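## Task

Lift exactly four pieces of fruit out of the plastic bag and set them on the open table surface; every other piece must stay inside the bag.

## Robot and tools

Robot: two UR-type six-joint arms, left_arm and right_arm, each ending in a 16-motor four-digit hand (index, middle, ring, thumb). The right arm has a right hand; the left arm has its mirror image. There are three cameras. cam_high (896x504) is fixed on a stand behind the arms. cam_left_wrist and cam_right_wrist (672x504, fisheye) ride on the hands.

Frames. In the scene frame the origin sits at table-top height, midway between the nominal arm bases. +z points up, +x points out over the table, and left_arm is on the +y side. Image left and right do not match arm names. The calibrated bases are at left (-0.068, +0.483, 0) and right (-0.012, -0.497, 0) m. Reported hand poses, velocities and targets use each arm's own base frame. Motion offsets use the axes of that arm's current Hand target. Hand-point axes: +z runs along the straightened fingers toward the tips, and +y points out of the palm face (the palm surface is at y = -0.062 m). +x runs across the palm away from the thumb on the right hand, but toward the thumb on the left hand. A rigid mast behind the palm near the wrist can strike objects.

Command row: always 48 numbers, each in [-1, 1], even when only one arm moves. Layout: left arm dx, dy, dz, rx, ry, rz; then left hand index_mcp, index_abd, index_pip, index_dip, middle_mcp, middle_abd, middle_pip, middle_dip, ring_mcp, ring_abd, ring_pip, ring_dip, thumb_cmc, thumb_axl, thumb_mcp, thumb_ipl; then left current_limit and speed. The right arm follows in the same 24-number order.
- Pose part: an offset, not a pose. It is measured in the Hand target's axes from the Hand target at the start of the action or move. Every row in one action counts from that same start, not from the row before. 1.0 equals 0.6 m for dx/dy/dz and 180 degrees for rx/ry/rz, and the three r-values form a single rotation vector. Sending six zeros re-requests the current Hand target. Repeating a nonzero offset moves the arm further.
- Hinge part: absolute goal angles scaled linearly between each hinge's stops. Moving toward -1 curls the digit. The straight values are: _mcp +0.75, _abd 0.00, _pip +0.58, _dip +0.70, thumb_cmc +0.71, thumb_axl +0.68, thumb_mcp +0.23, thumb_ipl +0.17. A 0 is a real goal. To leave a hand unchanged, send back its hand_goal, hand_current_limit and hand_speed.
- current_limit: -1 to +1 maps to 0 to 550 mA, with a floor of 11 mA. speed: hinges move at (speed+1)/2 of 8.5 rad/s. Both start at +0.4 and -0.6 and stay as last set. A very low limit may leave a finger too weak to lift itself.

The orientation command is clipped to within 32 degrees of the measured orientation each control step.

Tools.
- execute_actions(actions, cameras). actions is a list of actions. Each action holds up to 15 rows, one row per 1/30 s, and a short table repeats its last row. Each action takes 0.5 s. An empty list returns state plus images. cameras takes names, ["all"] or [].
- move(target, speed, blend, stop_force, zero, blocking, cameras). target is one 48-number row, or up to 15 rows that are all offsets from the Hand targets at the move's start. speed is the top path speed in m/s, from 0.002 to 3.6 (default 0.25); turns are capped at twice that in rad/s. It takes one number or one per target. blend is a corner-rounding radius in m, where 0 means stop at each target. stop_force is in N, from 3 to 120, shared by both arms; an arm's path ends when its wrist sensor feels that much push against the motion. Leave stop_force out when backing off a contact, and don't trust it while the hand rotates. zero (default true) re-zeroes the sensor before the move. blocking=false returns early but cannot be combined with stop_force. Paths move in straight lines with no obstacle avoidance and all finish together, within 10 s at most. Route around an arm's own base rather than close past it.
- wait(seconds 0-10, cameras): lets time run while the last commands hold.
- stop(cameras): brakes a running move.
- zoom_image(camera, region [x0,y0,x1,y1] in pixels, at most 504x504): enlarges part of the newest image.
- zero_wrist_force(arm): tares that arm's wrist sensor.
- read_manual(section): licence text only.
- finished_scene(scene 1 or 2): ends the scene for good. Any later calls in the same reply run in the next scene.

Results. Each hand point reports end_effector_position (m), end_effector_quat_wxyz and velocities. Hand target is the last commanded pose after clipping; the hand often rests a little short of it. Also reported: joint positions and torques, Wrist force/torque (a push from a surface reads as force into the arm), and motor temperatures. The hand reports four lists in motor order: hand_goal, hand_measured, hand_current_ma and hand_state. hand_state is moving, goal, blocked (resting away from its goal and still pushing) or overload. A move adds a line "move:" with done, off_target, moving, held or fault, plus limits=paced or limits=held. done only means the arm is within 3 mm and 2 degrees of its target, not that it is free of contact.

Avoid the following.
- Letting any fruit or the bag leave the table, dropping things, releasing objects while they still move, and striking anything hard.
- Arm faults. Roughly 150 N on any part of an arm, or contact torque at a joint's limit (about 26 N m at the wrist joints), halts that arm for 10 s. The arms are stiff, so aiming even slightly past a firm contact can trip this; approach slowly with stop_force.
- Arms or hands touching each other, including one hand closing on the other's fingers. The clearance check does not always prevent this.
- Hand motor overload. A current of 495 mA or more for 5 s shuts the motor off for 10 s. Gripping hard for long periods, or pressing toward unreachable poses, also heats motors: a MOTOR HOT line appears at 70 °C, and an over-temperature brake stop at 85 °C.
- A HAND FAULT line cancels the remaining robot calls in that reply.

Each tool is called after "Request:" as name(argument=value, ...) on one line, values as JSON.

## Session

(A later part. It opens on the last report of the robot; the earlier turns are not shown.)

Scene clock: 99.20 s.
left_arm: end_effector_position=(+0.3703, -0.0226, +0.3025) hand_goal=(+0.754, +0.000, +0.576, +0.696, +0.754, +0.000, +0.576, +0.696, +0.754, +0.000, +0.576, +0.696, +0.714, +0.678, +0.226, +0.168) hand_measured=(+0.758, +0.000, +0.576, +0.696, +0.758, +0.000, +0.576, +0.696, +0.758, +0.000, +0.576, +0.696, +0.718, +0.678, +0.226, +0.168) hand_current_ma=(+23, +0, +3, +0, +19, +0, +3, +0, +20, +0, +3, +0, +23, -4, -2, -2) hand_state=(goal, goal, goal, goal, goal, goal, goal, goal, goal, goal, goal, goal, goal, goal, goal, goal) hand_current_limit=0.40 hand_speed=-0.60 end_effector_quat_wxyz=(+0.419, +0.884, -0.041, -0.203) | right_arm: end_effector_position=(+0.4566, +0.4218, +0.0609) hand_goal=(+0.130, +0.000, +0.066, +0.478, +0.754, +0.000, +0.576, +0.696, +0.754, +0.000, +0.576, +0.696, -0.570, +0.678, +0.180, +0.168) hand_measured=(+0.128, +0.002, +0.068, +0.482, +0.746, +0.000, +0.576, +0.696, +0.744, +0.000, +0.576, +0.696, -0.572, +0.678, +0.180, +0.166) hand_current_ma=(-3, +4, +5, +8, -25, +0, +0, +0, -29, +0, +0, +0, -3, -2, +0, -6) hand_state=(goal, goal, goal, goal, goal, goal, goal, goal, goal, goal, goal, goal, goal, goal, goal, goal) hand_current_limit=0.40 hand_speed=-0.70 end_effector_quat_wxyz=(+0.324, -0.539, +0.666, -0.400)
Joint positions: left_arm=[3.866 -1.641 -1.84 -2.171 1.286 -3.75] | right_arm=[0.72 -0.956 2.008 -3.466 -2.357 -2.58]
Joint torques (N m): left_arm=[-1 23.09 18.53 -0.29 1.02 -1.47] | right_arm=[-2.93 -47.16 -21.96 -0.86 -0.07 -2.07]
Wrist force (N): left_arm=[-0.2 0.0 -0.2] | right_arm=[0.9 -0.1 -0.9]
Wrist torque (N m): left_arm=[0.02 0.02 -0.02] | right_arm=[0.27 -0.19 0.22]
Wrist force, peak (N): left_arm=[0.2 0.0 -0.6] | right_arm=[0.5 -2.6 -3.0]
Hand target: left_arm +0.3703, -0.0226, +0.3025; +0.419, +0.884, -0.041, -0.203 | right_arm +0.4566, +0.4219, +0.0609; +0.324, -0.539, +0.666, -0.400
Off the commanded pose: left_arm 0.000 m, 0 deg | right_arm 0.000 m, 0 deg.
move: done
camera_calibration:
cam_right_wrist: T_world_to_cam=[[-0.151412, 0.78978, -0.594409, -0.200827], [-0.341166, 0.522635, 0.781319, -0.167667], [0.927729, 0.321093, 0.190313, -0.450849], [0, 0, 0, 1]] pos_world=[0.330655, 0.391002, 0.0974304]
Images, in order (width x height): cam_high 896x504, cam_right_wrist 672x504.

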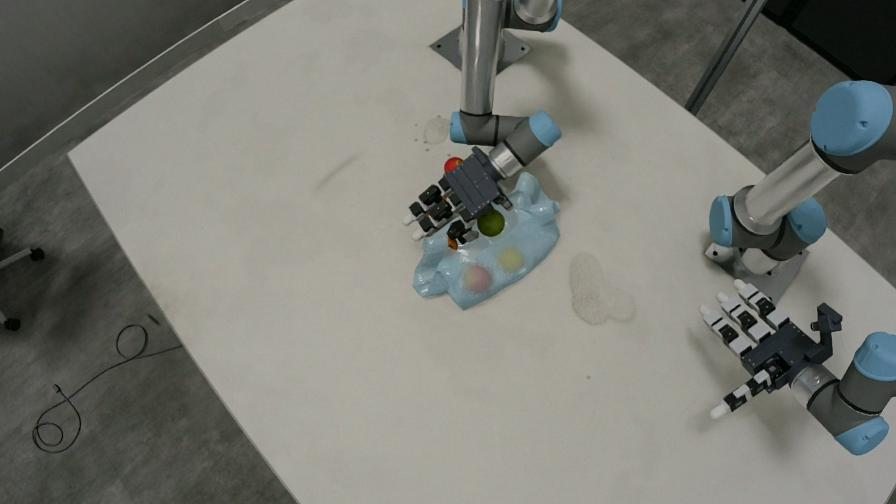

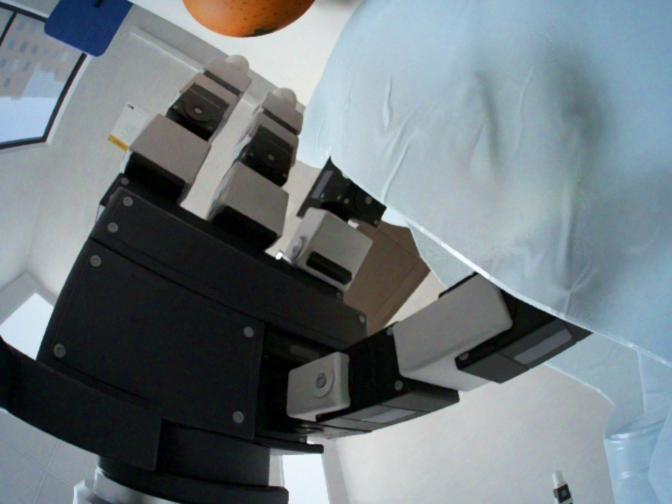

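Request:
move(target=[[0,0,0,0,0,0,0.754,0,0.576,0.696,0.754,0,0.576,0.696,0.754,0,0.576,0.696,0.714,0.678,0.226,0.168,0.4,-0.6,0,0,0,0,0,0,-0.1,0,-0.02,0.42,0.754,0,0.576,0.696,0.754,0,0.576,0.696,-0.58,0.678,0.0,0.12,0.4,-0.88],[0,0,0,0,0,0,0.754,0,0.576,0.696,0.754,0,0.576,0.696,0.754,0,0.576,0.696,0.714,0.678,0.226,0.168,0.4,-0.6,0,0,0,0,0,0,-0.14,0,-0.04,0.41,0.754,0,0.576,0.696,0.754,0,0.576,0.696,-0.6,0.678,-0.06,0.11,0.5,-0.88]], cameras=["cam_high","cam_right_wrist"])

Request:
zoom_image(camera="cam_high", region=[450, 170, 570, 280])

Request:
move(target=[0,0,0,0,0,0,0.754,0,0.576,0.696,0.754,0,0.576,0.696,0.754,0,0.576,0.696,0.714,0.678,0.226,0.168,0.4,-0.6,0,-0.0589,-0.0313,0,0,0,-0.14,0,-0.04,0.41,0.754,0,0.576,0.696,0.754,0,0.576,0.696,-0.6,0.678,-0.06,0.11,0.5,-0.88], speed=0.08, cameras=["cam_high","cam_right_wrist"])

Request:
zoom_image(camera="cam_high", region=[420, 150, 580, 300])

Scene clock: 101.17 s.
left_arm: end_effector_position=(+0.3703, -0.0226, +0.3025) hand_goal=(+0.754, +0.000, +0.576, +0.696, +0.754, +0.000, +0.576, +0.696, +0.754, +0.000, +0.576, +0.696, +0.714, +0.678, +0.226, +0.168) hand_measured=(+0.758, +0.000, +0.576, +0.696, +0.758, +0.000, +0.576, +0.696, +0.758, +0.000, +0.576, +0.696, +0.718, +0.678, +0.226, +0.168) hand_current_ma=(+23, +0, +3, +0, +19, +0, +3, +0, +20, +0, +3, +0, +23, -4, -2, -2) hand_state=(goal, goal, goal, goal, goal, goal, goal, goal, goal, goal, goal, goal, goal, goal, goal, goal) hand_current_limit=0.40 hand_speed=-0.60 end_effector_quat_wxyz=(+0.419, +0.884, -0.041, -0.203) | right_arm: end_effector_position=(+0.4566, +0.4219, +0.0609) hand_goal=(-0.140, +0.000, -0.040, +0.410, +0.754, +0.000, +0.576, +0.696, +0.754, +0.000, +0.576, +0.696, -0.600, +0.678, -0.060, +0.110) hand_measured=(+0.082, +0.002, +0.016, +0.434, +0.746, +0.000, +0.576, +0.696, +0.744, +0.000, +0.576, +0.696, -0.606, +0.678, +0.118, +0.134) hand_current_ma=(+413, +5, +202, +76, -25, +0, +0, +0, -29, +0, +0, +0, -13, -2, +412, +107) hand_state=(blocked, goal, blocked, blocked, goal, goal, goal, goal, goal, goal, goal, goal, goal, goal, blocked, blocked) hand_current_limit=0.50 hand_speed=-0.88 end_effector_quat_wxyz=(+0.324, -0.539, +0.666, -0.400)
Joint positions: left_arm=[3.866 -1.641 -1.84 -2.171 1.286 -3.75] | right_arm=[0.72 -0.956 2.008 -3.466 -2.357 -2.58]
Joint torques (N m): left_arm=[-0.95 22.86 18 -0.46 1.08 -1.36] | right_arm=[-3.17 -45.48 -28.21 -1.48 0.93 -2.15]
Wrist force (N): left_arm=[-0.2 -0.2 -0.2] | right_arm=[0.5 -0.2 -1.1]
Wrist torque (N m): left_arm=[-0.01 0.02 -0.02] | right_arm=[0.27 -0.15 0.21]
Wrist force, peak (N): left_arm=[0.3 -0.2 -0.5] | right_arm=[0.8 -0.3 -1.2]
Hand target: left_arm +0.3703, -0.0226, +0.3025; +0.419, +0.884, -0.041, -0.203 | right_arm +0.4566, +0.4219, +0.0609; +0.324, -0.539, +0.666, -0.400
Off the commanded pose: left_arm 0.000 m, 0 deg | right_arm 0.000 m, 0 deg.
move: done
camera_calibration:
cam_right_wrist: T_world_to_cam=[[-0.151434, 0.789813, -0.594359, -0.200916], [-0.341156, 0.522584, 0.781357, -0.167707], [0.927729, 0.321093, 0.190313, -0.450881], [0, 0, 0, 1]] pos_world=[0.330655, 0.391102, 0.0974306]
Images, in order (width x height): cam_high 896x504, cam_right_wrist 672x504.

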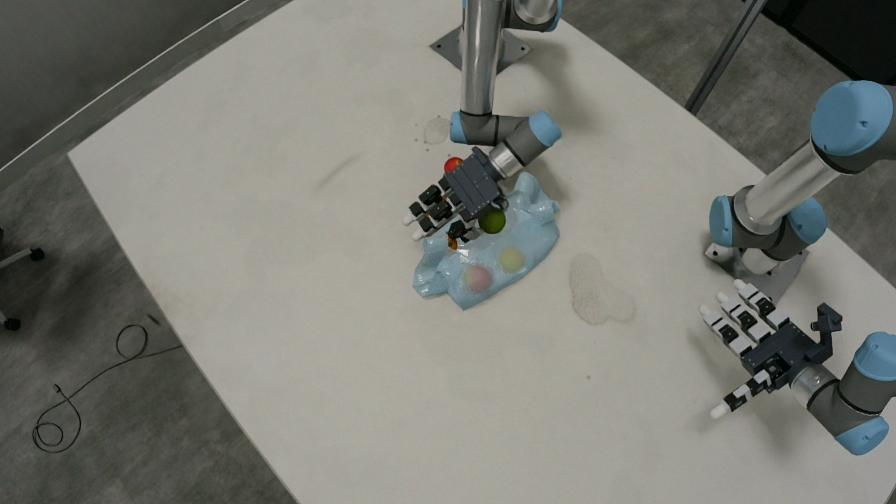

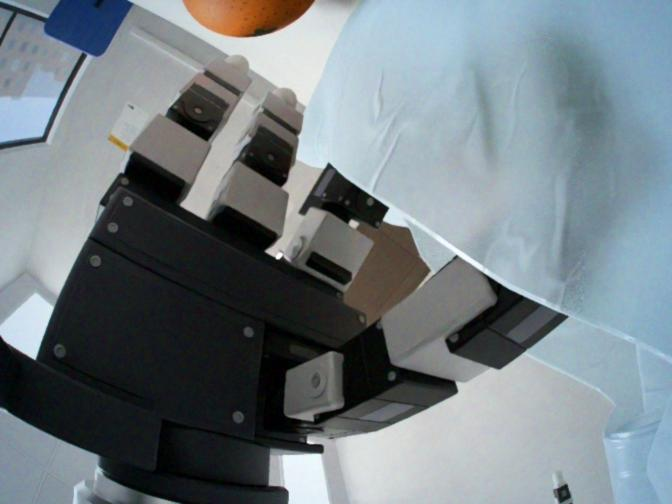

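Scaled by 4.200 from the camera's 896x504 image, which has a finer 1280x720 frame.

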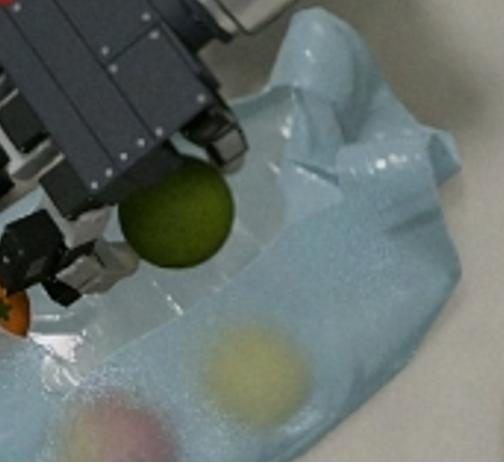

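Scene clock: 102.00 s.
left_arm: end_effector_position=(+0.3703, -0.0226, +0.3025) hand_goal=(+0.754, +0.000, +0.576, +0.696, +0.754, +0.000, +0.576, +0.696, +0.754, +0.000, +0.576, +0.696, +0.714, +0.678, +0.226, +0.168) hand_measured=(+0.758, +0.000, +0.576, +0.696, +0.758, +0.000, +0.576, +0.696, +0.758, +0.000, +0.576, +0.696, +0.718, +0.678, +0.226, +0.168) hand_current_ma=(+23, +0, +3, +0, +19, +0, +3, +0, +20, +0, +3, +0, +23, -4, -2, -2) hand_state=(goal, goal, goal, goal, goal, goal, goal, goal, goal, goal, goal, goal, goal, goal, goal, goal) hand_current_limit=0.40 hand_speed=-0.60 end_effector_quat_wxyz=(+0.419, +0.884, -0.041, -0.203) | right_arm: end_effector_position=(+0.4567, +0.4219, +0.1011) hand_goal=(-0.140, +0.000, -0.040, +0.410, +0.754, +0.000, +0.576, +0.696, +0.754, +0.000, +0.576, +0.696, -0.600, +0.678, -0.060, +0.110) hand_measured=(+0.082, +0.002, +0.016, +0.434, +0.746, +0.000, +0.576, +0.696, +0.744, +0.000, +0.576, +0.696, -0.608, +0.678, +0.116, +0.134) hand_current_ma=(+412, +5, +202, +76, -25, +0, +0, +0, -29, +0, +0, +0, -20, -2, +412, +107) hand_state=(blocked, goal, blocked, blocked, goal, goal, goal, goal, goal, goal, goal, goal, goal, goal, blocked, blocked) hand_current_limit=0.50 hand_speed=-0.88 end_effector_quat_wxyz=(+0.324, -0.539, +0.666, -0.400)
Joint positions: left_arm=[3.866 -1.641 -1.84 -2.171 1.286 -3.75] | right_arm=[0.72 -1.044 2.001 -3.371 -2.357 -2.58]
Joint torques (N m): left_arm=[-0.78 22.4 18.31 -0.36 1.15 -1.31] | right_arm=[-3.29 -26.48 -17.55 -4.54 0.95 1.93]
Wrist force (N): left_arm=[0.1 -0.1 -0.6] | right_arm=[0.9 0.0 -1.1]
Wrist torque (N m): left_arm=[0.03 -0.02 0.01] | right_arm=[0.31 -0.17 0.23]
Wrist force, peak (N): left_arm=[0.1 -0.1 -0.6] | right_arm=[0.9 -0.9 -1.3]
Hand target: left_arm +0.3703, -0.0226, +0.3025; +0.419, +0.884, -0.041, -0.203 | right_arm +0.4566, +0.4219, +0.1010; +0.324, -0.539, +0.666, -0.400
Off the commanded pose: left_arm 0.000 m, 0 deg | right_arm 0.000 m, 0 deg.
move: done
camera_calibration:
cam_right_wrist: T_world_to_cam=[[-0.151359, 0.78988, -0.59429, -0.177127], [-0.341323, 0.522473, 0.781358, -0.198907], [0.927679, 0.32111, 0.190523, -0.458624], [0, 0, 0, 1]] pos_world=[0.330755, 0.391102, 0.137531]
Images, in order (width x height): cam_high 896x504, cam_right_wrist 672x504.

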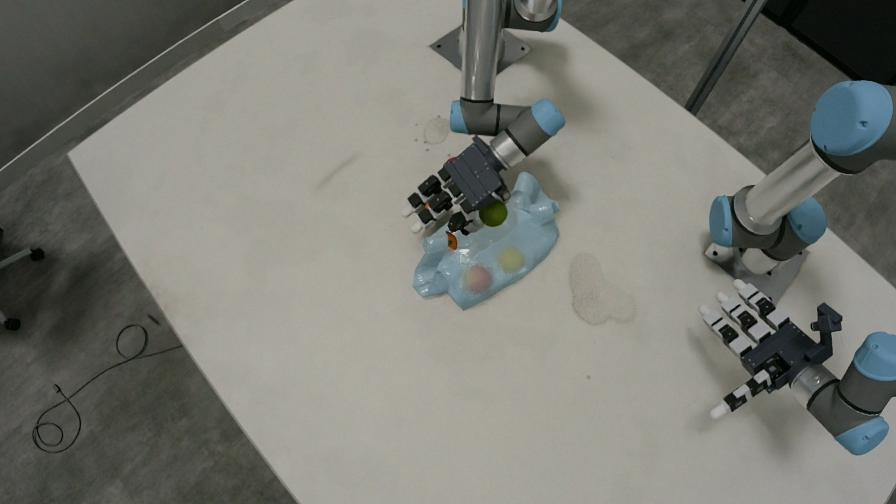

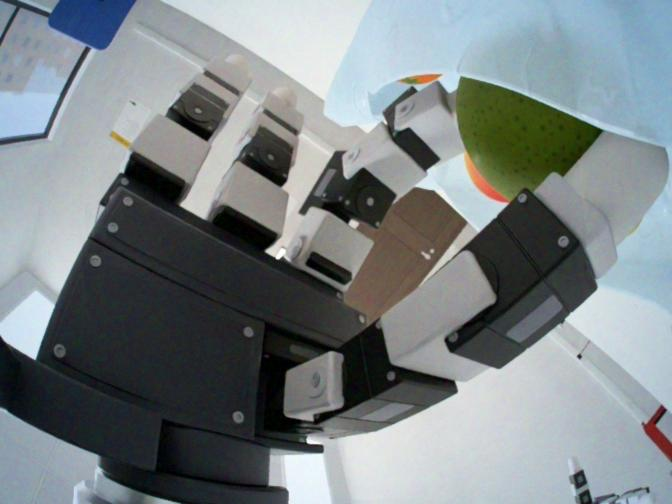

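Scaled by 3.150 from the camera's 896x504 image, which has a finer 1280x720 frame.

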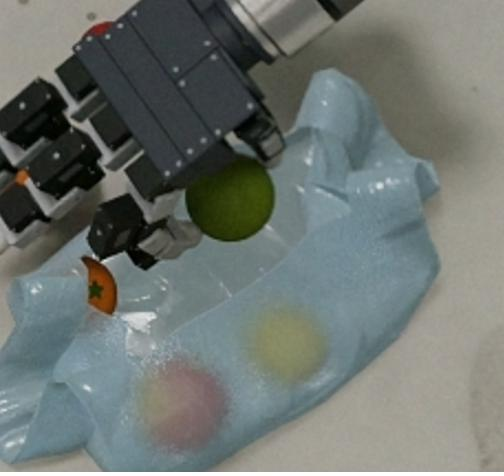

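Request:
move(target=[[0,0,0,0,0,0,0.754,0,0.576,0.696,0.754,0,0.576,0.696,0.754,0,0.576,0.696,0.714,0.678,0.226,0.168,0.4,-0.6,0,-0.1457,-0.0775,0,0,0,-0.14,0,-0.04,0.41,0.754,0,0.576,0.696,0.754,0,0.576,0.696,-0.6,0.678,-0.06,0.11,0.5,-0.88],[0,0,0,0,0,0,0.754,0,0.576,0.696,0.754,0,0.576,0.696,0.754,0,0.576,0.696,0.714,0.678,0.226,0.168,0.4,-0.6,0.3633,-0.25,0.1185,0,0,0,-0.14,0,-0.04,0.41,0.754,0,0.576,0.696,0.754,0,0.576,0.696,-0.6,0.678,-0.06,0.11,0.5,-0.88],[0,0,0,0,0,0,0.754,0,0.576,0.696,0.754,0,0.576,0.696,0.754,0,0.576,0.696,0.714,0.678,0.226,0.168,0.4,-0.6,0.3633,-0.0616,0.2187,0,0,0,-0.14,0,-0.04,0.41,0.754,0,0.576,0.696,0.754,0,0.576,0.696,-0.6,0.678,-0.06,0.11,0.5,-0.88]], speed=[0.15,0.25,0.2], blend=[0.03,0.04,0], cameras=["cam_high","cam_right_wrist"])

Request:
zoom_image(camera="cam_high", region=[370, 120, 580, 320])

Request:
move(target=[0,0,0,0,0,0,0.754,0,0.576,0.696,0.754,0,0.576,0.696,0.754,0,0.576,0.696,0.714,0.678,0.226,0.168,0.4,-0.6,0,0.0294,0.01565,0,0,0,-0.14,0,-0.04,0.41,0.754,0,0.576,0.696,0.754,0,0.576,0.696,-0.6,0.678,-0.06,0.11,0.5,-0.88], speed=0.025, stop_force=3)

Scene clock: 107.10 s.
left_arm: end_effector_position=(+0.3703, -0.0226, +0.3025) hand_goal=(+0.754, +0.000, +0.576, +0.696, +0.754, +0.000, +0.576, +0.696, +0.754, +0.000, +0.576, +0.696, +0.714, +0.678, +0.226, +0.168) hand_measured=(+0.758, +0.000, +0.576, +0.696, +0.758, +0.000, +0.576, +0.696, +0.758, +0.000, +0.576, +0.696, +0.718, +0.678, +0.226, +0.168) hand_current_ma=(+23, +0, +3, +0, +19, +0, +3, +0, +20, +0, +3, +0, +23, -4, -2, -2) hand_state=(goal, goal, goal, goal, goal, goal, goal, goal, goal, goal, goal, goal, goal, goal, goal, goal) hand_current_limit=0.40 hand_speed=-0.60 end_effector_quat_wxyz=(+0.419, +0.884, -0.041, -0.203) | right_arm: end_effector_position=(+0.5413, +0.1809, +0.0720) hand_goal=(-0.140, +0.000, -0.040, +0.410, +0.754, +0.000, +0.576, +0.696, +0.754, +0.000, +0.576, +0.696, -0.600, +0.678, -0.060, +0.110) hand_measured=(+0.082, +0.004, +0.016, +0.434, +0.746, +0.000, +0.576, +0.696, +0.744, +0.000, +0.576, +0.696, -0.608, +0.678, +0.116, +0.134) hand_current_ma=(+412, +6, +202, +76, -25, +0, +0, +0, -29, +0, +0, +0, -22, -2, +412, +107) hand_state=(blocked, goal, blocked, blocked, goal, goal, goal, goal, goal, goal, goal, goal, goal, goal, blocked, blocked) hand_current_limit=0.50 hand_speed=-0.88 end_effector_quat_wxyz=(+0.324, -0.539, +0.666, -0.400)
Joint positions: left_arm=[3.866 -1.641 -1.84 -2.171 1.286 -3.75] | right_arm=[0.152 -1.058 2.252 -3.818 -1.889 -2.965]
Joint torques (N m): left_arm=[-1.21 22.86 18.61 -0.42 1.15 -1.38] | right_arm=[5.98 -23.84 -26.36 -4.27 -2.43 -2.23]
Wrist force (N): left_arm=[0.3 -0.2 -0.1] | right_arm=[0.4 -0.2 0.0]
Wrist torque (N m): left_arm=[-0.01 -0.04 0.03] | right_arm=[0.23 -0.09 0.13]
Wrist force, peak (N): left_arm=[0.2 -0.3 -0.4] | right_arm=[0.5 1.6 0.9]
Hand target: left_arm +0.3703, -0.0226, +0.3025; +0.419, +0.884, -0.041, -0.203 | right_arm +0.5413, +0.1809, +0.0720; +0.324, -0.539, +0.666, -0.400
Off the commanded pose: left_arm 0.000 m, 0 deg | right_arm 0.000 m, 0 deg.
move: done
camera_calibration:
cam_right_wrist: T_world_to_cam=[[-0.15152, 0.789841, -0.5943, 0.00887776], [-0.34107, 0.522538, 0.781425, -0.0215774], [0.927746, 0.321099, 0.190216, -0.454186], [0, 0, 0, 1]] pos_world=[0.415355, 0.150102, 0.108531]
Images, in order (width x height): cam_high 896x504, cam_right_wrist 672x504.

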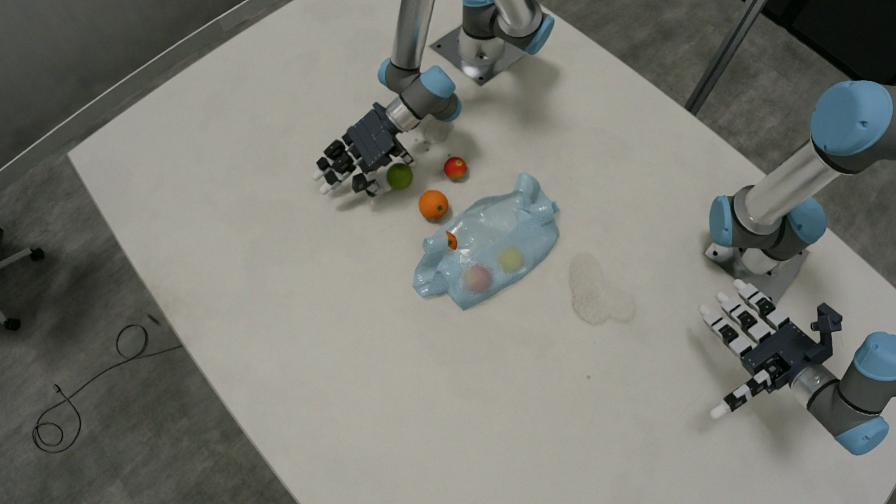

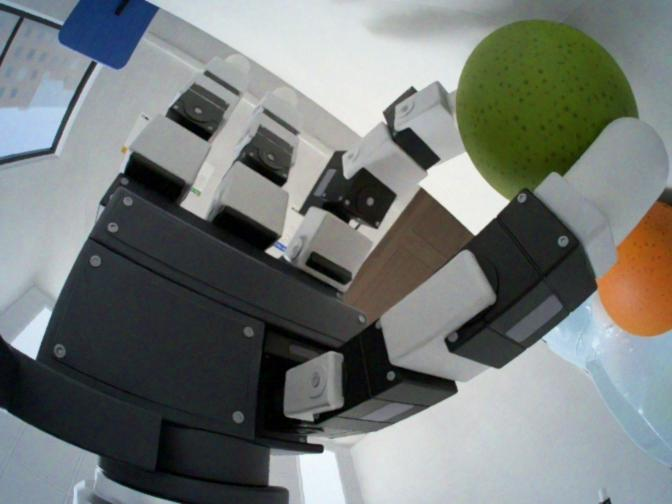

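Scaled by 2.400 from the camera's 896x504 image, which has a finer 1280x720 frame.

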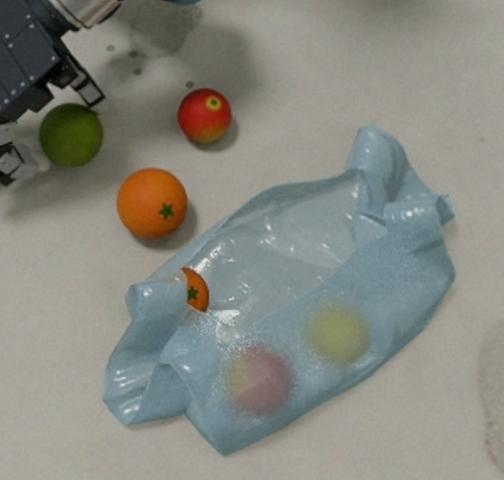

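Scene clock: 108.47 s.
left_arm: end_effector_position=(+0.3703, -0.0226, +0.3025) hand_goal=(+0.754, +0.000, +0.576, +0.696, +0.754, +0.000, +0.576, +0.696, +0.754, +0.000, +0.576, +0.696, +0.714, +0.678, +0.226, +0.168) hand_measured=(+0.758, +0.000, +0.576, +0.696, +0.758, +0.000, +0.576, +0.696, +0.758, +0.000, +0.576, +0.696, +0.718, +0.678, +0.226, +0.168) hand_current_ma=(+23, +0, +3, +0, +19, +0, +3, +0, +20, +0, +3, +0, +23, -4, -2, -2) hand_state=(goal, goal, goal, goal, goal, goal, goal, goal, goal, goal, goal, goal, goal, goal, goal, goal) hand_current_limit=0.40 hand_speed=-0.60 end_effector_quat_wxyz=(+0.419, +0.884, -0.041, -0.203) | right_arm: end_effector_position=(+0.5413, +0.1809, +0.0580) hand_goal=(-0.140, +0.000, -0.040, +0.410, +0.754, +0.000, +0.576, +0.696, +0.754, +0.000, +0.576, +0.696, -0.600, +0.678, -0.060, +0.110) hand_measured=(+0.082, +0.004, +0.016, +0.434, +0.744, +0.000, +0.576, +0.696, +0.744, +0.000, +0.576, +0.696, -0.612, +0.678, +0.116, +0.134) hand_current_ma=(+412, +6, +202, +75, -26, +0, +0, +0, -30, +0, +0, +0, -34, -2, +412, +107) hand_state=(blocked, goal, blocked, blocked, goal, goal, goal, goal, goal, goal, goal, goal, goal, goal, blocked, blocked) hand_current_limit=0.50 hand_speed=-0.88 end_effector_quat_wxyz=(+0.324, -0.539, +0.666, -0.400)
Joint positions: left_arm=[3.866 -1.641 -1.84 -2.171 1.286 -3.75] | right_arm=[0.152 -1.018 2.252 -3.858 -1.889 -2.965]
Joint torques (N m): left_arm=[-1 23.02 18.25 -0.36 1.16 -1.29] | right_arm=[5.06 -26.07 -1.91 -4.67 -1.87 -1.69]
Wrist force (N): left_arm=[0.3 0.2 -0.4] | right_arm=[0.6 -1.0 -1.0]
Wrist torque (N m): left_arm=[0.06 -0.04 0.02] | right_arm=[0.09 -0.10 0.14]
Wrist force, peak (N): left_arm=[0.1 -0.4 -0.6] | right_arm=[0.6 -3.0 -2.1]
Hand target: left_arm +0.3703, -0.0226, +0.3025; +0.419, +0.884, -0.041, -0.203 | right_arm +0.5413, +0.1809, +0.0580; +0.324, -0.539, +0.666, -0.400 (not the last commanded pose)
Off the commanded pose: left_arm 0.000 m, 0 deg | right_arm 0.006 m, 0 deg.
move: contact (right_arm)

Request:
move(target=[[0,0,0,0,0,0,0.754,0,0.576,0.696,0.754,0,0.576,0.696,0.754,0,0.576,0.696,0.714,0.678,0.226,0.168,0.4,-0.6,0,0,0,0,0,0,0.088,0,0.02,0.438,0.754,0,0.576,0.696,0.754,0,0.576,0.696,-0.6,0.678,0.125,0.14,0.3,-0.9],[0,0,0,0,0,0,0.754,0,0.576,0.696,0.754,0,0.576,0.696,0.754,0,0.576,0.696,0.714,0.678,0.226,0.168,0.4,-0.6,0,0,0,0,0,0,0.14,0,0.08,0.48,0.754,0,0.576,0.696,0.754,0,0.576,0.696,-0.571,0.678,0.21,0.168,0.3,-0.9]])

Request:
move(target=[[0,0,0,0,0,0,0.754,0,0.576,0.696,0.754,0,0.576,0.696,0.754,0,0.576,0.696,0.714,0.678,0.226,0.168,0.4,-0.6,0,0,0,0,0,0,0.19,0,0.1,0.5,0.754,0,0.576,0.696,0.754,0,0.576,0.696,-0.571,0.678,0.3,0.168,0.3,-0.9],[0,0,0,0,0,0,0.754,0,0.576,0.696,0.754,0,0.576,0.696,0.754,0,0.576,0.696,0.714,0.678,0.226,0.168,0.4,-0.6,0,-0.1766,-0.0939,0,0,0,0.19,0,0.1,0.5,0.754,0,0.576,0.696,0.754,0,0.576,0.696,-0.571,0.678,0.3,0.168,0.3,-0.9]], speed=[0.1,0.12], cameras=["cam_high","cam_right_wrist"])

Request:
zoom_image(camera="cam_high", region=[370, 120, 580, 320])

Scene clock: 112.73 s.
left_arm: end_effector_position=(+0.3703, -0.0226, +0.3025) hand_goal=(+0.754, +0.000, +0.576, +0.696, +0.754, +0.000, +0.576, +0.696, +0.754, +0.000, +0.576, +0.696, +0.714, +0.678, +0.226, +0.168) hand_measured=(+0.758, +0.000, +0.576, +0.696, +0.758, +0.000, +0.576, +0.696, +0.758, +0.000, +0.576, +0.696, +0.718, +0.678, +0.226, +0.168) hand_current_ma=(+23, +0, +3, +0, +19, +0, +3, +0, +20, +0, +3, +0, +23, -4, -2, -2) hand_state=(goal, goal, goal, goal, goal, goal, goal, goal, goal, goal, goal, goal, goal, goal, goal, goal) hand_current_limit=0.40 hand_speed=-0.60 end_effector_quat_wxyz=(+0.419, +0.884, -0.041, -0.203) | right_arm: end_effector_position=(+0.5413, +0.1809, +0.0580) hand_goal=(+0.140, +0.000, +0.080, +0.480, +0.754, +0.000, +0.576, +0.696, +0.754, +0.000, +0.576, +0.696, -0.570, +0.678, +0.210, +0.168) hand_measured=(+0.132, +0.002, +0.078, +0.478, +0.744, +0.000, +0.576, +0.696, +0.744, +0.000, +0.576, +0.696, -0.574, +0.678, +0.204, +0.166) hand_current_ma=(-24, +6, -5, -6, -26, +0, +0, +0, -30, +0, +0, +0, -8, -2, -21, -8) hand_state=(goal, goal, goal, goal, goal, goal, goal, goal, goal, goal, goal, goal, goal, goal, goal, goal) hand_current_limit=0.30 hand_speed=-0.90 end_effector_quat_wxyz=(+0.324, -0.539, +0.666, -0.400)
Joint positions: left_arm=[3.866 -1.641 -1.84 -2.171 1.286 -3.75] | right_arm=[0.152 -1.018 2.252 -3.858 -1.889 -2.965]
Joint torques (N m): left_arm=[-1.33 22.47 18.64 -0.46 1.31 -1.38] | right_arm=[2.09 -23.79 2.85 -3.85 -1.91 -1.62]
Wrist force (N): left_arm=[0.1 -0.3 -0.2] | right_arm=[0.6 -0.6 -0.2]
Wrist torque (N m): left_arm=[-0.01 -0.02 0.01] | right_arm=[0.16 -0.10 0.16]
Wrist force, peak (N): left_arm=[0.5 -0.1 -0.7] | right_arm=[0.3 -1.7 -1.1]
Hand target: left_arm +0.3703, -0.0226, +0.3025; +0.419, +0.884, -0.041, -0.203 | right_arm +0.5413, +0.1809, +0.0580; +0.324, -0.539, +0.666, -0.400
Off the commanded pose: left_arm 0.000 m, 0 deg | right_arm 0.000 m, 0 deg.
move: done

Scene clock: 114.80 s.
left_arm: end_effector_position=(+0.3703, -0.0226, +0.3025) hand_goal=(+0.754, +0.000, +0.576, +0.696, +0.754, +0.000, +0.576, +0.696, +0.754, +0.000, +0.576, +0.696, +0.714, +0.678, +0.226, +0.168) hand_measured=(+0.758, +0.000, +0.576, +0.696, +0.758, +0.000, +0.576, +0.696, +0.758, +0.000, +0.576, +0.696, +0.718, +0.678, +0.226, +0.168) hand_current_ma=(+23, +0, +3, +0, +19, +0, +3, +0, +20, +0, +3, +0, +23, -4, -2, -2) hand_state=(goal, goal, goal, goal, goal, goal, goal, goal, goal, goal, goal, goal, goal, goal, goal, goal) hand_current_limit=0.40 hand_speed=-0.60 end_effector_quat_wxyz=(+0.419, +0.884, -0.041, -0.203) | right_arm: end_effector_position=(+0.5414, +0.1809, +0.1780) hand_goal=(+0.190, +0.000, +0.100, +0.500, +0.754, +0.000, +0.576, +0.696, +0.754, +0.000, +0.576, +0.696, -0.570, +0.678, +0.300, +0.168) hand_measured=(+0.180, +0.002, +0.098, +0.498, +0.744, +0.000, +0.576, +0.696, +0.744, +0.000, +0.576, +0.696, -0.574, +0.678, +0.294, +0.166) hand_current_ma=(-29, +6, -6, -6, -26, +0, +0, +0, -30, +0, +0, +0, -8, -2, -24, -8) hand_state=(goal, goal, goal, goal, goal, goal, goal, goal, goal, goal, goal, goal, goal, goal, goal, goal) hand_current_limit=0.30 hand_speed=-0.90 end_effector_quat_wxyz=(+0.324, -0.539, +0.666, -0.400)
Joint positions: left_arm=[3.866 -1.641 -1.84 -2.171 1.286 -3.75] | right_arm=[0.152 -1.33 2.205 -3.499 -1.889 -2.965]
Joint torques (N m): left_arm=[-1.57 22.87 18.29 -0.46 1.36 -1.38] | right_arm=[-1.77 -26.89 -4.45 -2.62 -1.48 1.72]
Wrist force (N): left_arm=[0.0 -0.1 -0.4] | right_arm=[0.4 -0.1 -0.2]
Wrist torque (N m): left_arm=[0.02 0.00 0.00] | right_arm=[0.26 -0.11 0.13]
Wrist force, peak (N): left_arm=[0.2 -0.5 -0.5] | right_arm=[0.3 -1.5 -0.9]
Hand target: left_arm +0.3703, -0.0226, +0.3025; +0.419, +0.884, -0.041, -0.203 | right_arm +0.5413, +0.1809, +0.1780; +0.324, -0.539, +0.666, -0.400
Off the commanded pose: left_arm 0.000 m, 0 deg | right_arm 0.000 m, 0 deg.
move: done
camera_calibration:
cam_right_wrist: T_world_to_cam=[[-0.151393, 0.789827, -0.594351, 0.071849], [-0.34126, 0.522548, 0.781335, -0.104278], [0.927697, 0.321117, 0.190426, -0.474469], [0, 0, 0, 1]] pos_world=[0.415455, 0.150102, 0.214531]
Images, in order (width x height): cam_high 896x504, cam_right_wrist 672x504.

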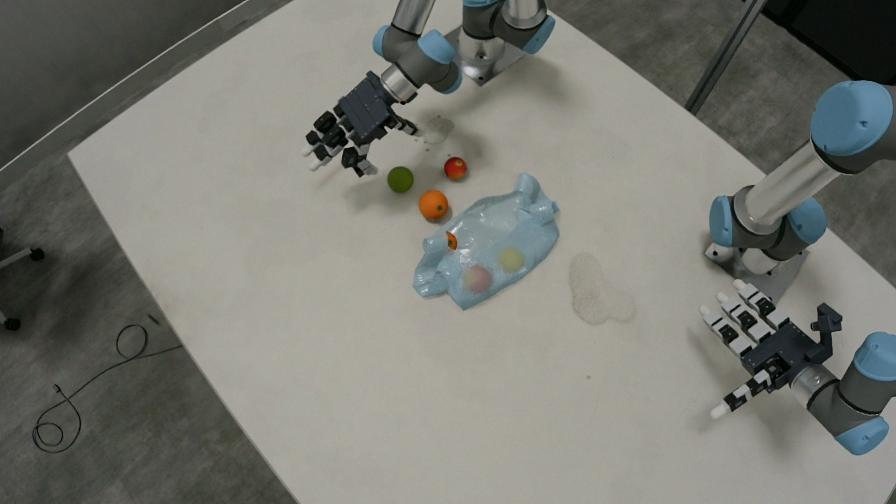

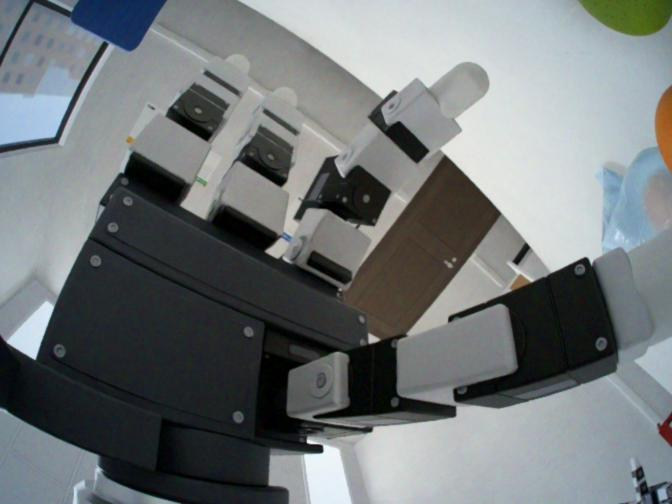

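Scaled by 2.400 from the camera's 896x504 image, which has a finer 1280x720 frame.

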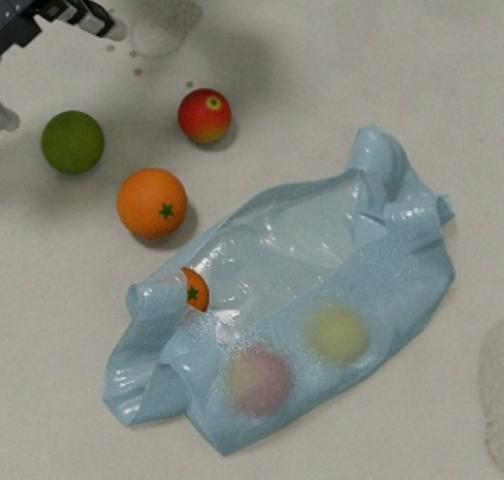

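Request:
move(target=[0,0,0,0,0,0,0.754,0,0.576,0.696,0.754,0,0.576,0.696,0.754,0,0.576,0.696,0.714,0.678,0.226,0.168,0.4,-0.6,-0.4399,0.0946,-0.1139,0,-0.1079,-0.0574,0.13,0,0.066,0.478,0.754,0,0.576,0.696,0.754,0,0.576,0.696,-0.571,0.678,0.18,0.168,0.4,-0.7], speed=0.25, cameras=["cam_high","cam_right_wrist"])

Request:
zoom_image(camera="cam_high", region=[430, 170, 570, 300])

Request:
zoom_image(camera="cam_right_wrist", region=[372, 0, 672, 300])

Scene clock: 117.17 s.
left_arm: end_effector_position=(+0.3703, -0.0226, +0.3025) hand_goal=(+0.754, +0.000, +0.576, +0.696, +0.754, +0.000, +0.576, +0.696, +0.754, +0.000, +0.576, +0.696, +0.714, +0.678, +0.226, +0.168) hand_measured=(+0.758, +0.000, +0.576, +0.696, +0.758, +0.000, +0.576, +0.696, +0.758, +0.000, +0.576, +0.696, +0.718, +0.678, +0.226, +0.168) hand_current_ma=(+23, +0, +3, +0, +19, +0, +3, +0, +20, +0, +3, +0, +23, -4, -2, -2) hand_state=(goal, goal, goal, goal, goal, goal, goal, goal, goal, goal, goal, goal, goal, goal, goal, goal) hand_current_limit=0.40 hand_speed=-0.60 end_effector_quat_wxyz=(+0.419, +0.884, -0.041, -0.203) | right_arm: end_effector_position=(+0.5114, +0.4571, +0.1599) hand_goal=(+0.130, +0.000, +0.066, +0.478, +0.754, +0.000, +0.576, +0.696, +0.754, +0.000, +0.576, +0.696, -0.570, +0.678, +0.180, +0.168) hand_measured=(+0.130, +0.002, +0.070, +0.482, +0.744, +0.000, +0.576, +0.696, +0.744, +0.000, +0.576, +0.696, -0.572, +0.678, +0.180, +0.166) hand_current_ma=(+0, +4, +10, +8, -26, +0, +0, +0, -30, +0, +0, +0, -3, -2, +0, -8) hand_state=(goal, goal, goal, goal, goal, goal, goal, goal, goal, goal, goal, goal, goal, goal, goal, goal) hand_current_limit=0.40 hand_speed=-0.70 end_effector_quat_wxyz=(-0.394, +0.656, -0.551, +0.331)
Joint positions: left_arm=[3.866 -1.641 -1.84 -2.171 1.286 -3.75] | right_arm=[0.604 -1.083 1.882 -3.411 -1.948 -2.929]
Joint torques (N m): left_arm=[-0.89 22.87 18.28 -0.49 1.33 -1.35] | right_arm=[2.92 -40.15 -10.02 -4.76 -2.65 -0.79]
Wrist force (N): left_arm=[-0.2 -0.1 -0.2] | right_arm=[1.3 0.2 -0.3]
Wrist torque (N m): left_arm=[0.00 0.03 -0.02] | right_arm=[0.28 -0.24 0.31]
Wrist force, peak (N): left_arm=[0.5 0.0 -0.4] | right_arm=[2.3 -0.7 0.2]
Hand target: left_arm +0.3703, -0.0226, +0.3025; +0.419, +0.884, -0.041, -0.203 | right_arm +0.5113, +0.4571, +0.1599; -0.394, +0.656, -0.551, +0.331
Off the commanded pose: left_arm 0.000 m, 0 deg | right_arm 0.000 m, 0 deg.
move: done
camera_calibration:
cam_right_wrist: T_world_to_cam=[[-0.436328, 0.675565, -0.594331, 0.0363191], [-0.511992, 0.35676, 0.781401, -0.0816072], [0.73992, 0.64524, 0.190219, -0.583942], [0, 0, 0, 1]] pos_world=[0.406135, 0.381361, 0.196431]
Images, in order (width x height): cam_high 896x504, cam_right_wrist 672x504.

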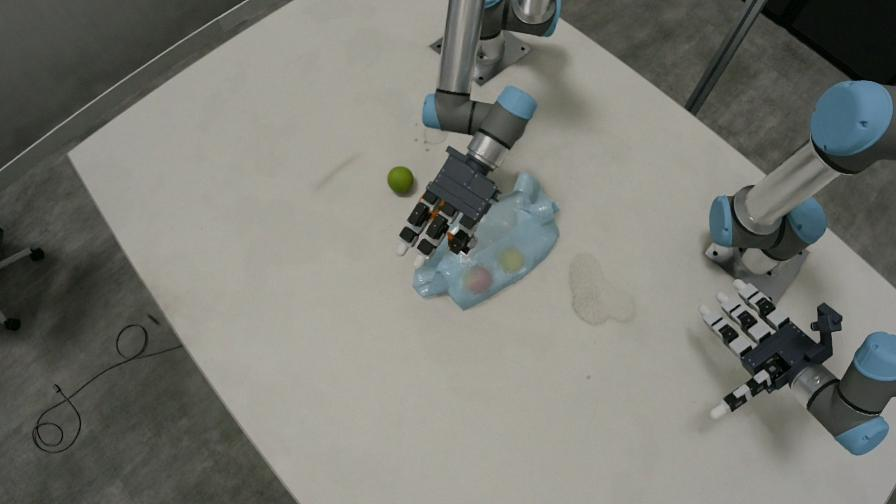

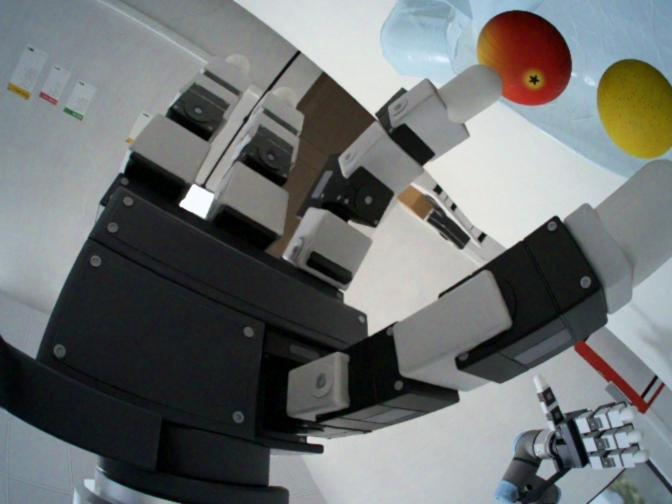

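Scaled by 3.600 from the camera's 896x504 image, which has a finer 1280x720 frame.

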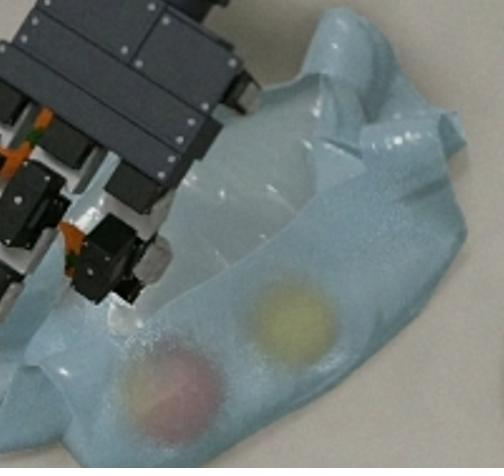

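Scaled by 1.680 from the camera's 672x504 image, which has a finer 960x720 frame.

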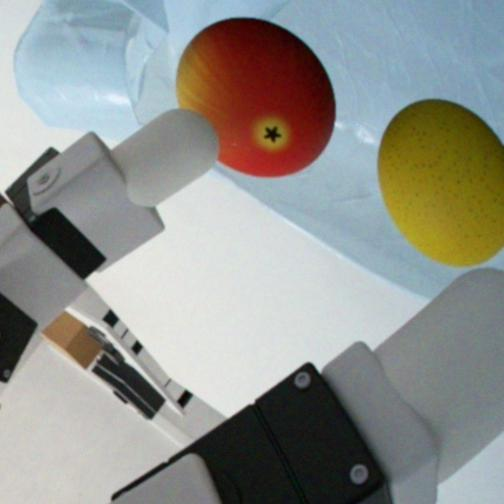

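Request:
move(target=[0,0,0,0,0,0,0.754,0,0.576,0.696,0.754,0,0.576,0.696,0.754,0,0.576,0.696,0.714,0.678,0.226,0.168,0.4,-0.6,0,0.1251,0.0665,0,0,0,0.13,0,0.066,0.478,0.754,0,0.576,0.696,0.754,0,0.576,0.696,-0.571,0.678,0.18,0.168,0.4,-0.7], speed=0.1, stop_force=6, cameras=["cam_high","cam_right_wrist"])

Request:
zoom_image(camera="cam_high", region=[430, 170, 570, 300])

Request:
zoom_image(camera="cam_right_wrist", region=[372, 0, 672, 300])

Scene clock: 120.87 s.
left_arm: end_effector_position=(+0.3703, -0.0226, +0.3025) hand_goal=(+0.754, +0.000, +0.576, +0.696, +0.754, +0.000, +0.576, +0.696, +0.754, +0.000, +0.576, +0.696, +0.714, +0.678, +0.226, +0.168) hand_measured=(+0.758, +0.000, +0.576, +0.696, +0.758, +0.000, +0.576, +0.696, +0.758, +0.000, +0.576, +0.696, +0.718, +0.678, +0.226, +0.168) hand_current_ma=(+23, +0, +3, +0, +19, +0, +3, +0, +20, +0, +3, +0, +23, -4, -2, -2) hand_state=(goal, goal, goal, goal, goal, goal, goal, goal, goal, goal, goal, goal, goal, goal, goal, goal) hand_current_limit=0.40 hand_speed=-0.60 end_effector_quat_wxyz=(+0.419, +0.884, -0.041, -0.203) | right_arm: end_effector_position=(+0.5113, +0.4571, +0.0749) hand_goal=(+0.130, +0.000, +0.066, +0.478, +0.754, +0.000, +0.576, +0.696, +0.754, +0.000, +0.576, +0.696, -0.570, +0.678, +0.180, +0.168) hand_measured=(+0.130, +0.002, +0.070, +0.482, +0.744, +0.000, +0.576, +0.696, +0.744, +0.000, +0.576, +0.696, -0.572, +0.678, +0.180, +0.166) hand_current_ma=(+0, +4, +10, +8, -26, +0, +0, +0, -30, +0, +0, +0, -3, -2, +0, -8) hand_state=(goal, goal, goal, goal, goal, goal, goal, goal, goal, goal, goal, goal, goal, goal, goal, goal) hand_current_limit=0.40 hand_speed=-0.70 end_effector_quat_wxyz=(-0.394, +0.656, -0.551, +0.331)
Joint positions: left_arm=[3.866 -1.641 -1.84 -2.171 1.286 -3.75] | right_arm=[0.604 -0.918 1.91 -3.604 -1.948 -2.929]
Joint torques (N m): left_arm=[-0.86 22.77 18.16 -0.41 1.4 -1.4] | right_arm=[3.3 -43.31 -30.82 -4.44 -2.65 -1.99]
Wrist force (N): left_arm=[0.0 0.0 -0.2] | right_arm=[1.1 -0.4 -0.5]
Wrist torque (N m): left_arm=[0.02 -0.01 0.00] | right_arm=[0.17 -0.22 0.30]
Wrist force, peak (N): left_arm=[0.1 -0.5 -0.5] | right_arm=[1.3 -0.6 -1.1]
Hand target: left_arm +0.3703, -0.0226, +0.3025; +0.419, +0.884, -0.041, -0.203 | right_arm +0.5113, +0.4571, +0.0749; -0.394, +0.656, -0.551, +0.331
Off the commanded pose: left_arm 0.000 m, 0 deg | right_arm 0.000 m, 0 deg.
move: done
camera_calibration:
cam_right_wrist: T_world_to_cam=[[-0.436328, 0.675565, -0.594331, -0.014199], [-0.511992, 0.35676, 0.781401, -0.0151882], [0.73992, 0.64524, 0.190219, -0.567773], [0, 0, 0, 1]] pos_world=[0.406135, 0.381361, 0.111431]
Images, in order (width x height): cam_high 896x504, cam_right_wrist 672x504.

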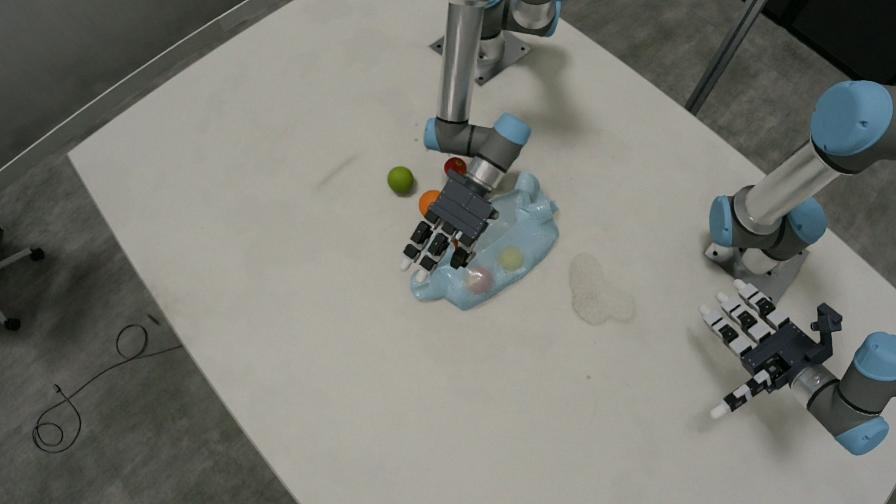

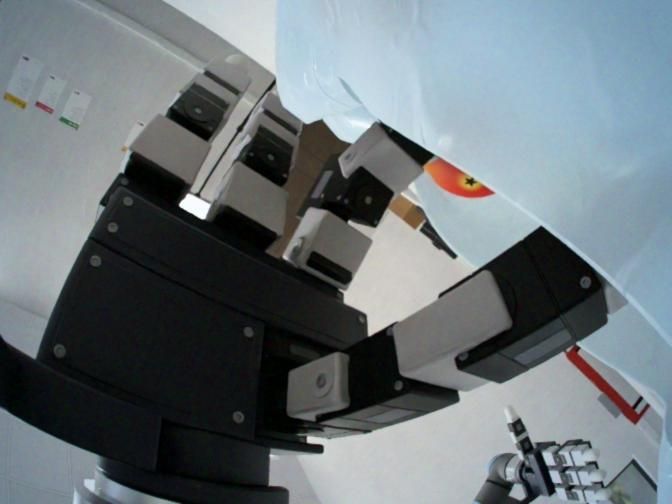

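Scaled by 3.600 from the camera's 896x504 image, which has a finer 1280x720 frame.

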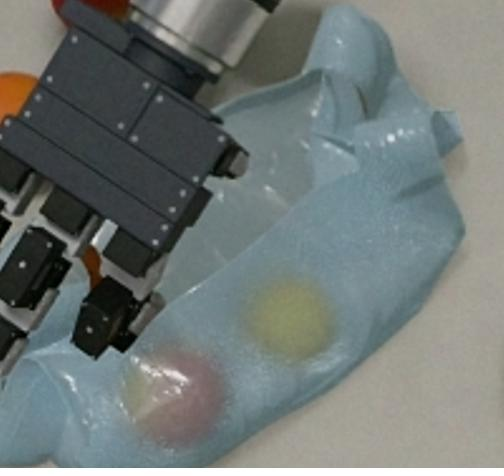

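Scaled by 1.680 from the camera's 672x504 image, which has a finer 960x720 frame.

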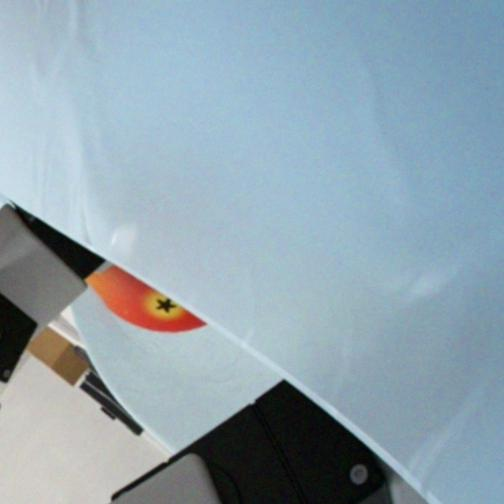

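Request:
move(target=[0,0,0,0,0,0,0.754,0,0.576,0.696,0.754,0,0.576,0.696,0.754,0,0.576,0.696,0.714,0.678,0.226,0.168,0.4,-0.6,-0.0667,0,0,0,0,0,0.13,0,0.066,0.478,0.754,0,0.576,0.696,0.754,0,0.576,0.696,-0.571,0.678,0.18,0.168,0.4,-0.7], speed=0.06, stop_force=8, cameras=["cam_high","cam_right_wrist"])

Request:
zoom_image(camera="cam_high", region=[430, 170, 570, 300])

Request:
zoom_image(camera="cam_right_wrist", region=[372, 0, 672, 300])

Scene clock: 123.07 s.
left_arm: end_effector_position=(+0.3703, -0.0226, +0.3025) hand_goal=(+0.754, +0.000, +0.576, +0.696, +0.754, +0.000, +0.576, +0.696, +0.754, +0.000, +0.576, +0.696, +0.714, +0.678, +0.226, +0.168) hand_measured=(+0.758, +0.000, +0.576, +0.696, +0.758, +0.000, +0.576, +0.696, +0.758, +0.000, +0.576, +0.696, +0.718, +0.678, +0.226, +0.168) hand_current_ma=(+23, +0, +3, +0, +19, +0, +3, +0, +20, +0, +3, +0, +23, -4, -2, -2) hand_state=(goal, goal, goal, goal, goal, goal, goal, goal, goal, goal, goal, goal, goal, goal, goal, goal) hand_current_limit=0.40 hand_speed=-0.60 end_effector_quat_wxyz=(+0.419, +0.884, -0.041, -0.203) | right_arm: end_effector_position=(+0.5044, +0.4966, +0.0749) hand_goal=(+0.130, +0.000, +0.066, +0.478, +0.754, +0.000, +0.576, +0.696, +0.754, +0.000, +0.576, +0.696, -0.570, +0.678, +0.180, +0.168) hand_measured=(+0.130, +0.002, +0.070, +0.482, +0.744, +0.000, +0.576, +0.696, +0.744, +0.000, +0.576, +0.696, -0.572, +0.678, +0.180, +0.166) hand_current_ma=(+0, +3, +10, +8, -26, +0, +0, +0, -30, +0, +0, +0, -3, -2, +0, -8) hand_state=(goal, goal, goal, goal, goal, goal, goal, goal, goal, goal, goal, goal, goal, goal, goal, goal) hand_current_limit=0.40 hand_speed=-0.70 end_effector_quat_wxyz=(-0.394, +0.656, -0.551, +0.331)
Joint positions: left_arm=[3.866 -1.641 -1.84 -2.171 1.286 -3.75] | right_arm=[0.67 -0.884 1.832 -3.546 -2.005 -2.892]
Joint torques (N m): left_arm=[-1.56 22.83 18.06 -0.56 1.5 -1.44] | right_arm=[-6.22 -50.49 -3.12 -4.72 1.69 -2.12]
Wrist force (N): left_arm=[-0.1 0.0 -0.2] | right_arm=[0.2 -0.9 -0.5]
Wrist torque (N m): left_arm=[0.02 0.01 -0.01] | right_arm=[0.11 -0.07 0.02]
Wrist force, peak (N): left_arm=[0.0 0.4 -0.5] | right_arm=[2.1 -0.5 -0.8]
Hand target: left_arm +0.3703, -0.0226, +0.3025; +0.419, +0.884, -0.041, -0.203 | right_arm +0.5044, +0.4966, +0.0749; -0.394, +0.656, -0.551, +0.331
Off the commanded pose: left_arm 0.000 m, 0 deg | right_arm 0.000 m, 0 deg.
move: done
camera_calibration:
cam_right_wrist: T_world_to_cam=[[-0.436328, 0.675565, -0.594331, -0.0438945], [-0.511992, 0.35676, 0.781401, -0.0328129], [0.73992, 0.64524, 0.190219, -0.588155], [0, 0, 0, 1]] pos_world=[0.399235, 0.420861, 0.111431]
Images, in order (width x height): cam_high 896x504, cam_right_wrist 672x504.

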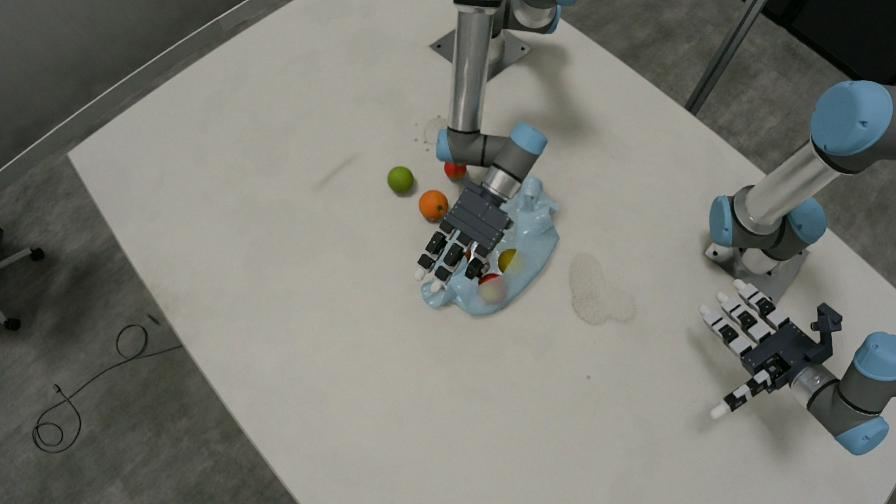

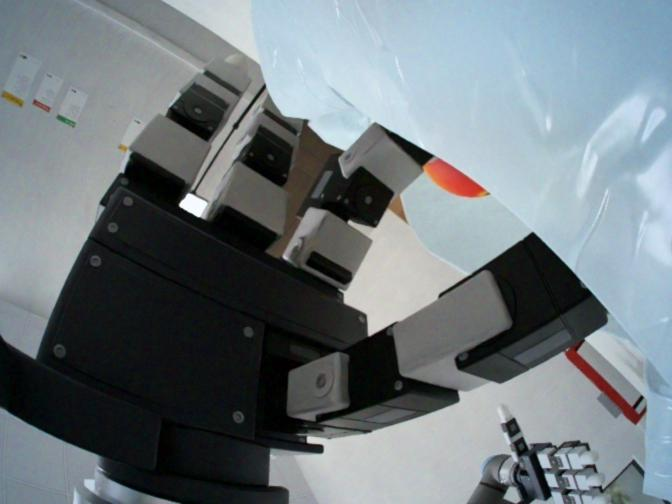

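Scaled by 3.600 from the camera's 896x504 image, which has a finer 1280x720 frame.

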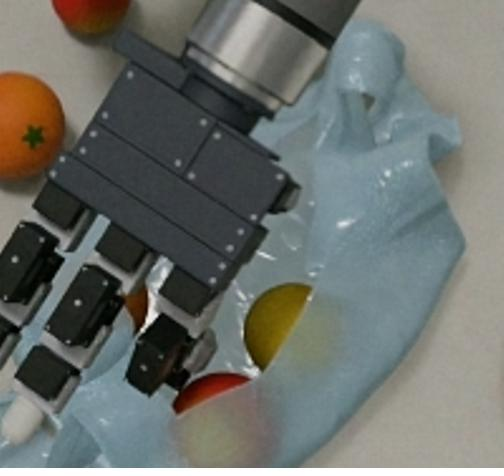

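Scaled by 1.680 from the camera's 672x504 image, which has a finer 960x720 frame.

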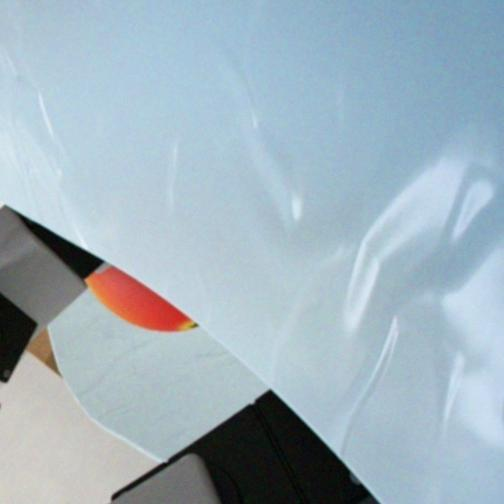

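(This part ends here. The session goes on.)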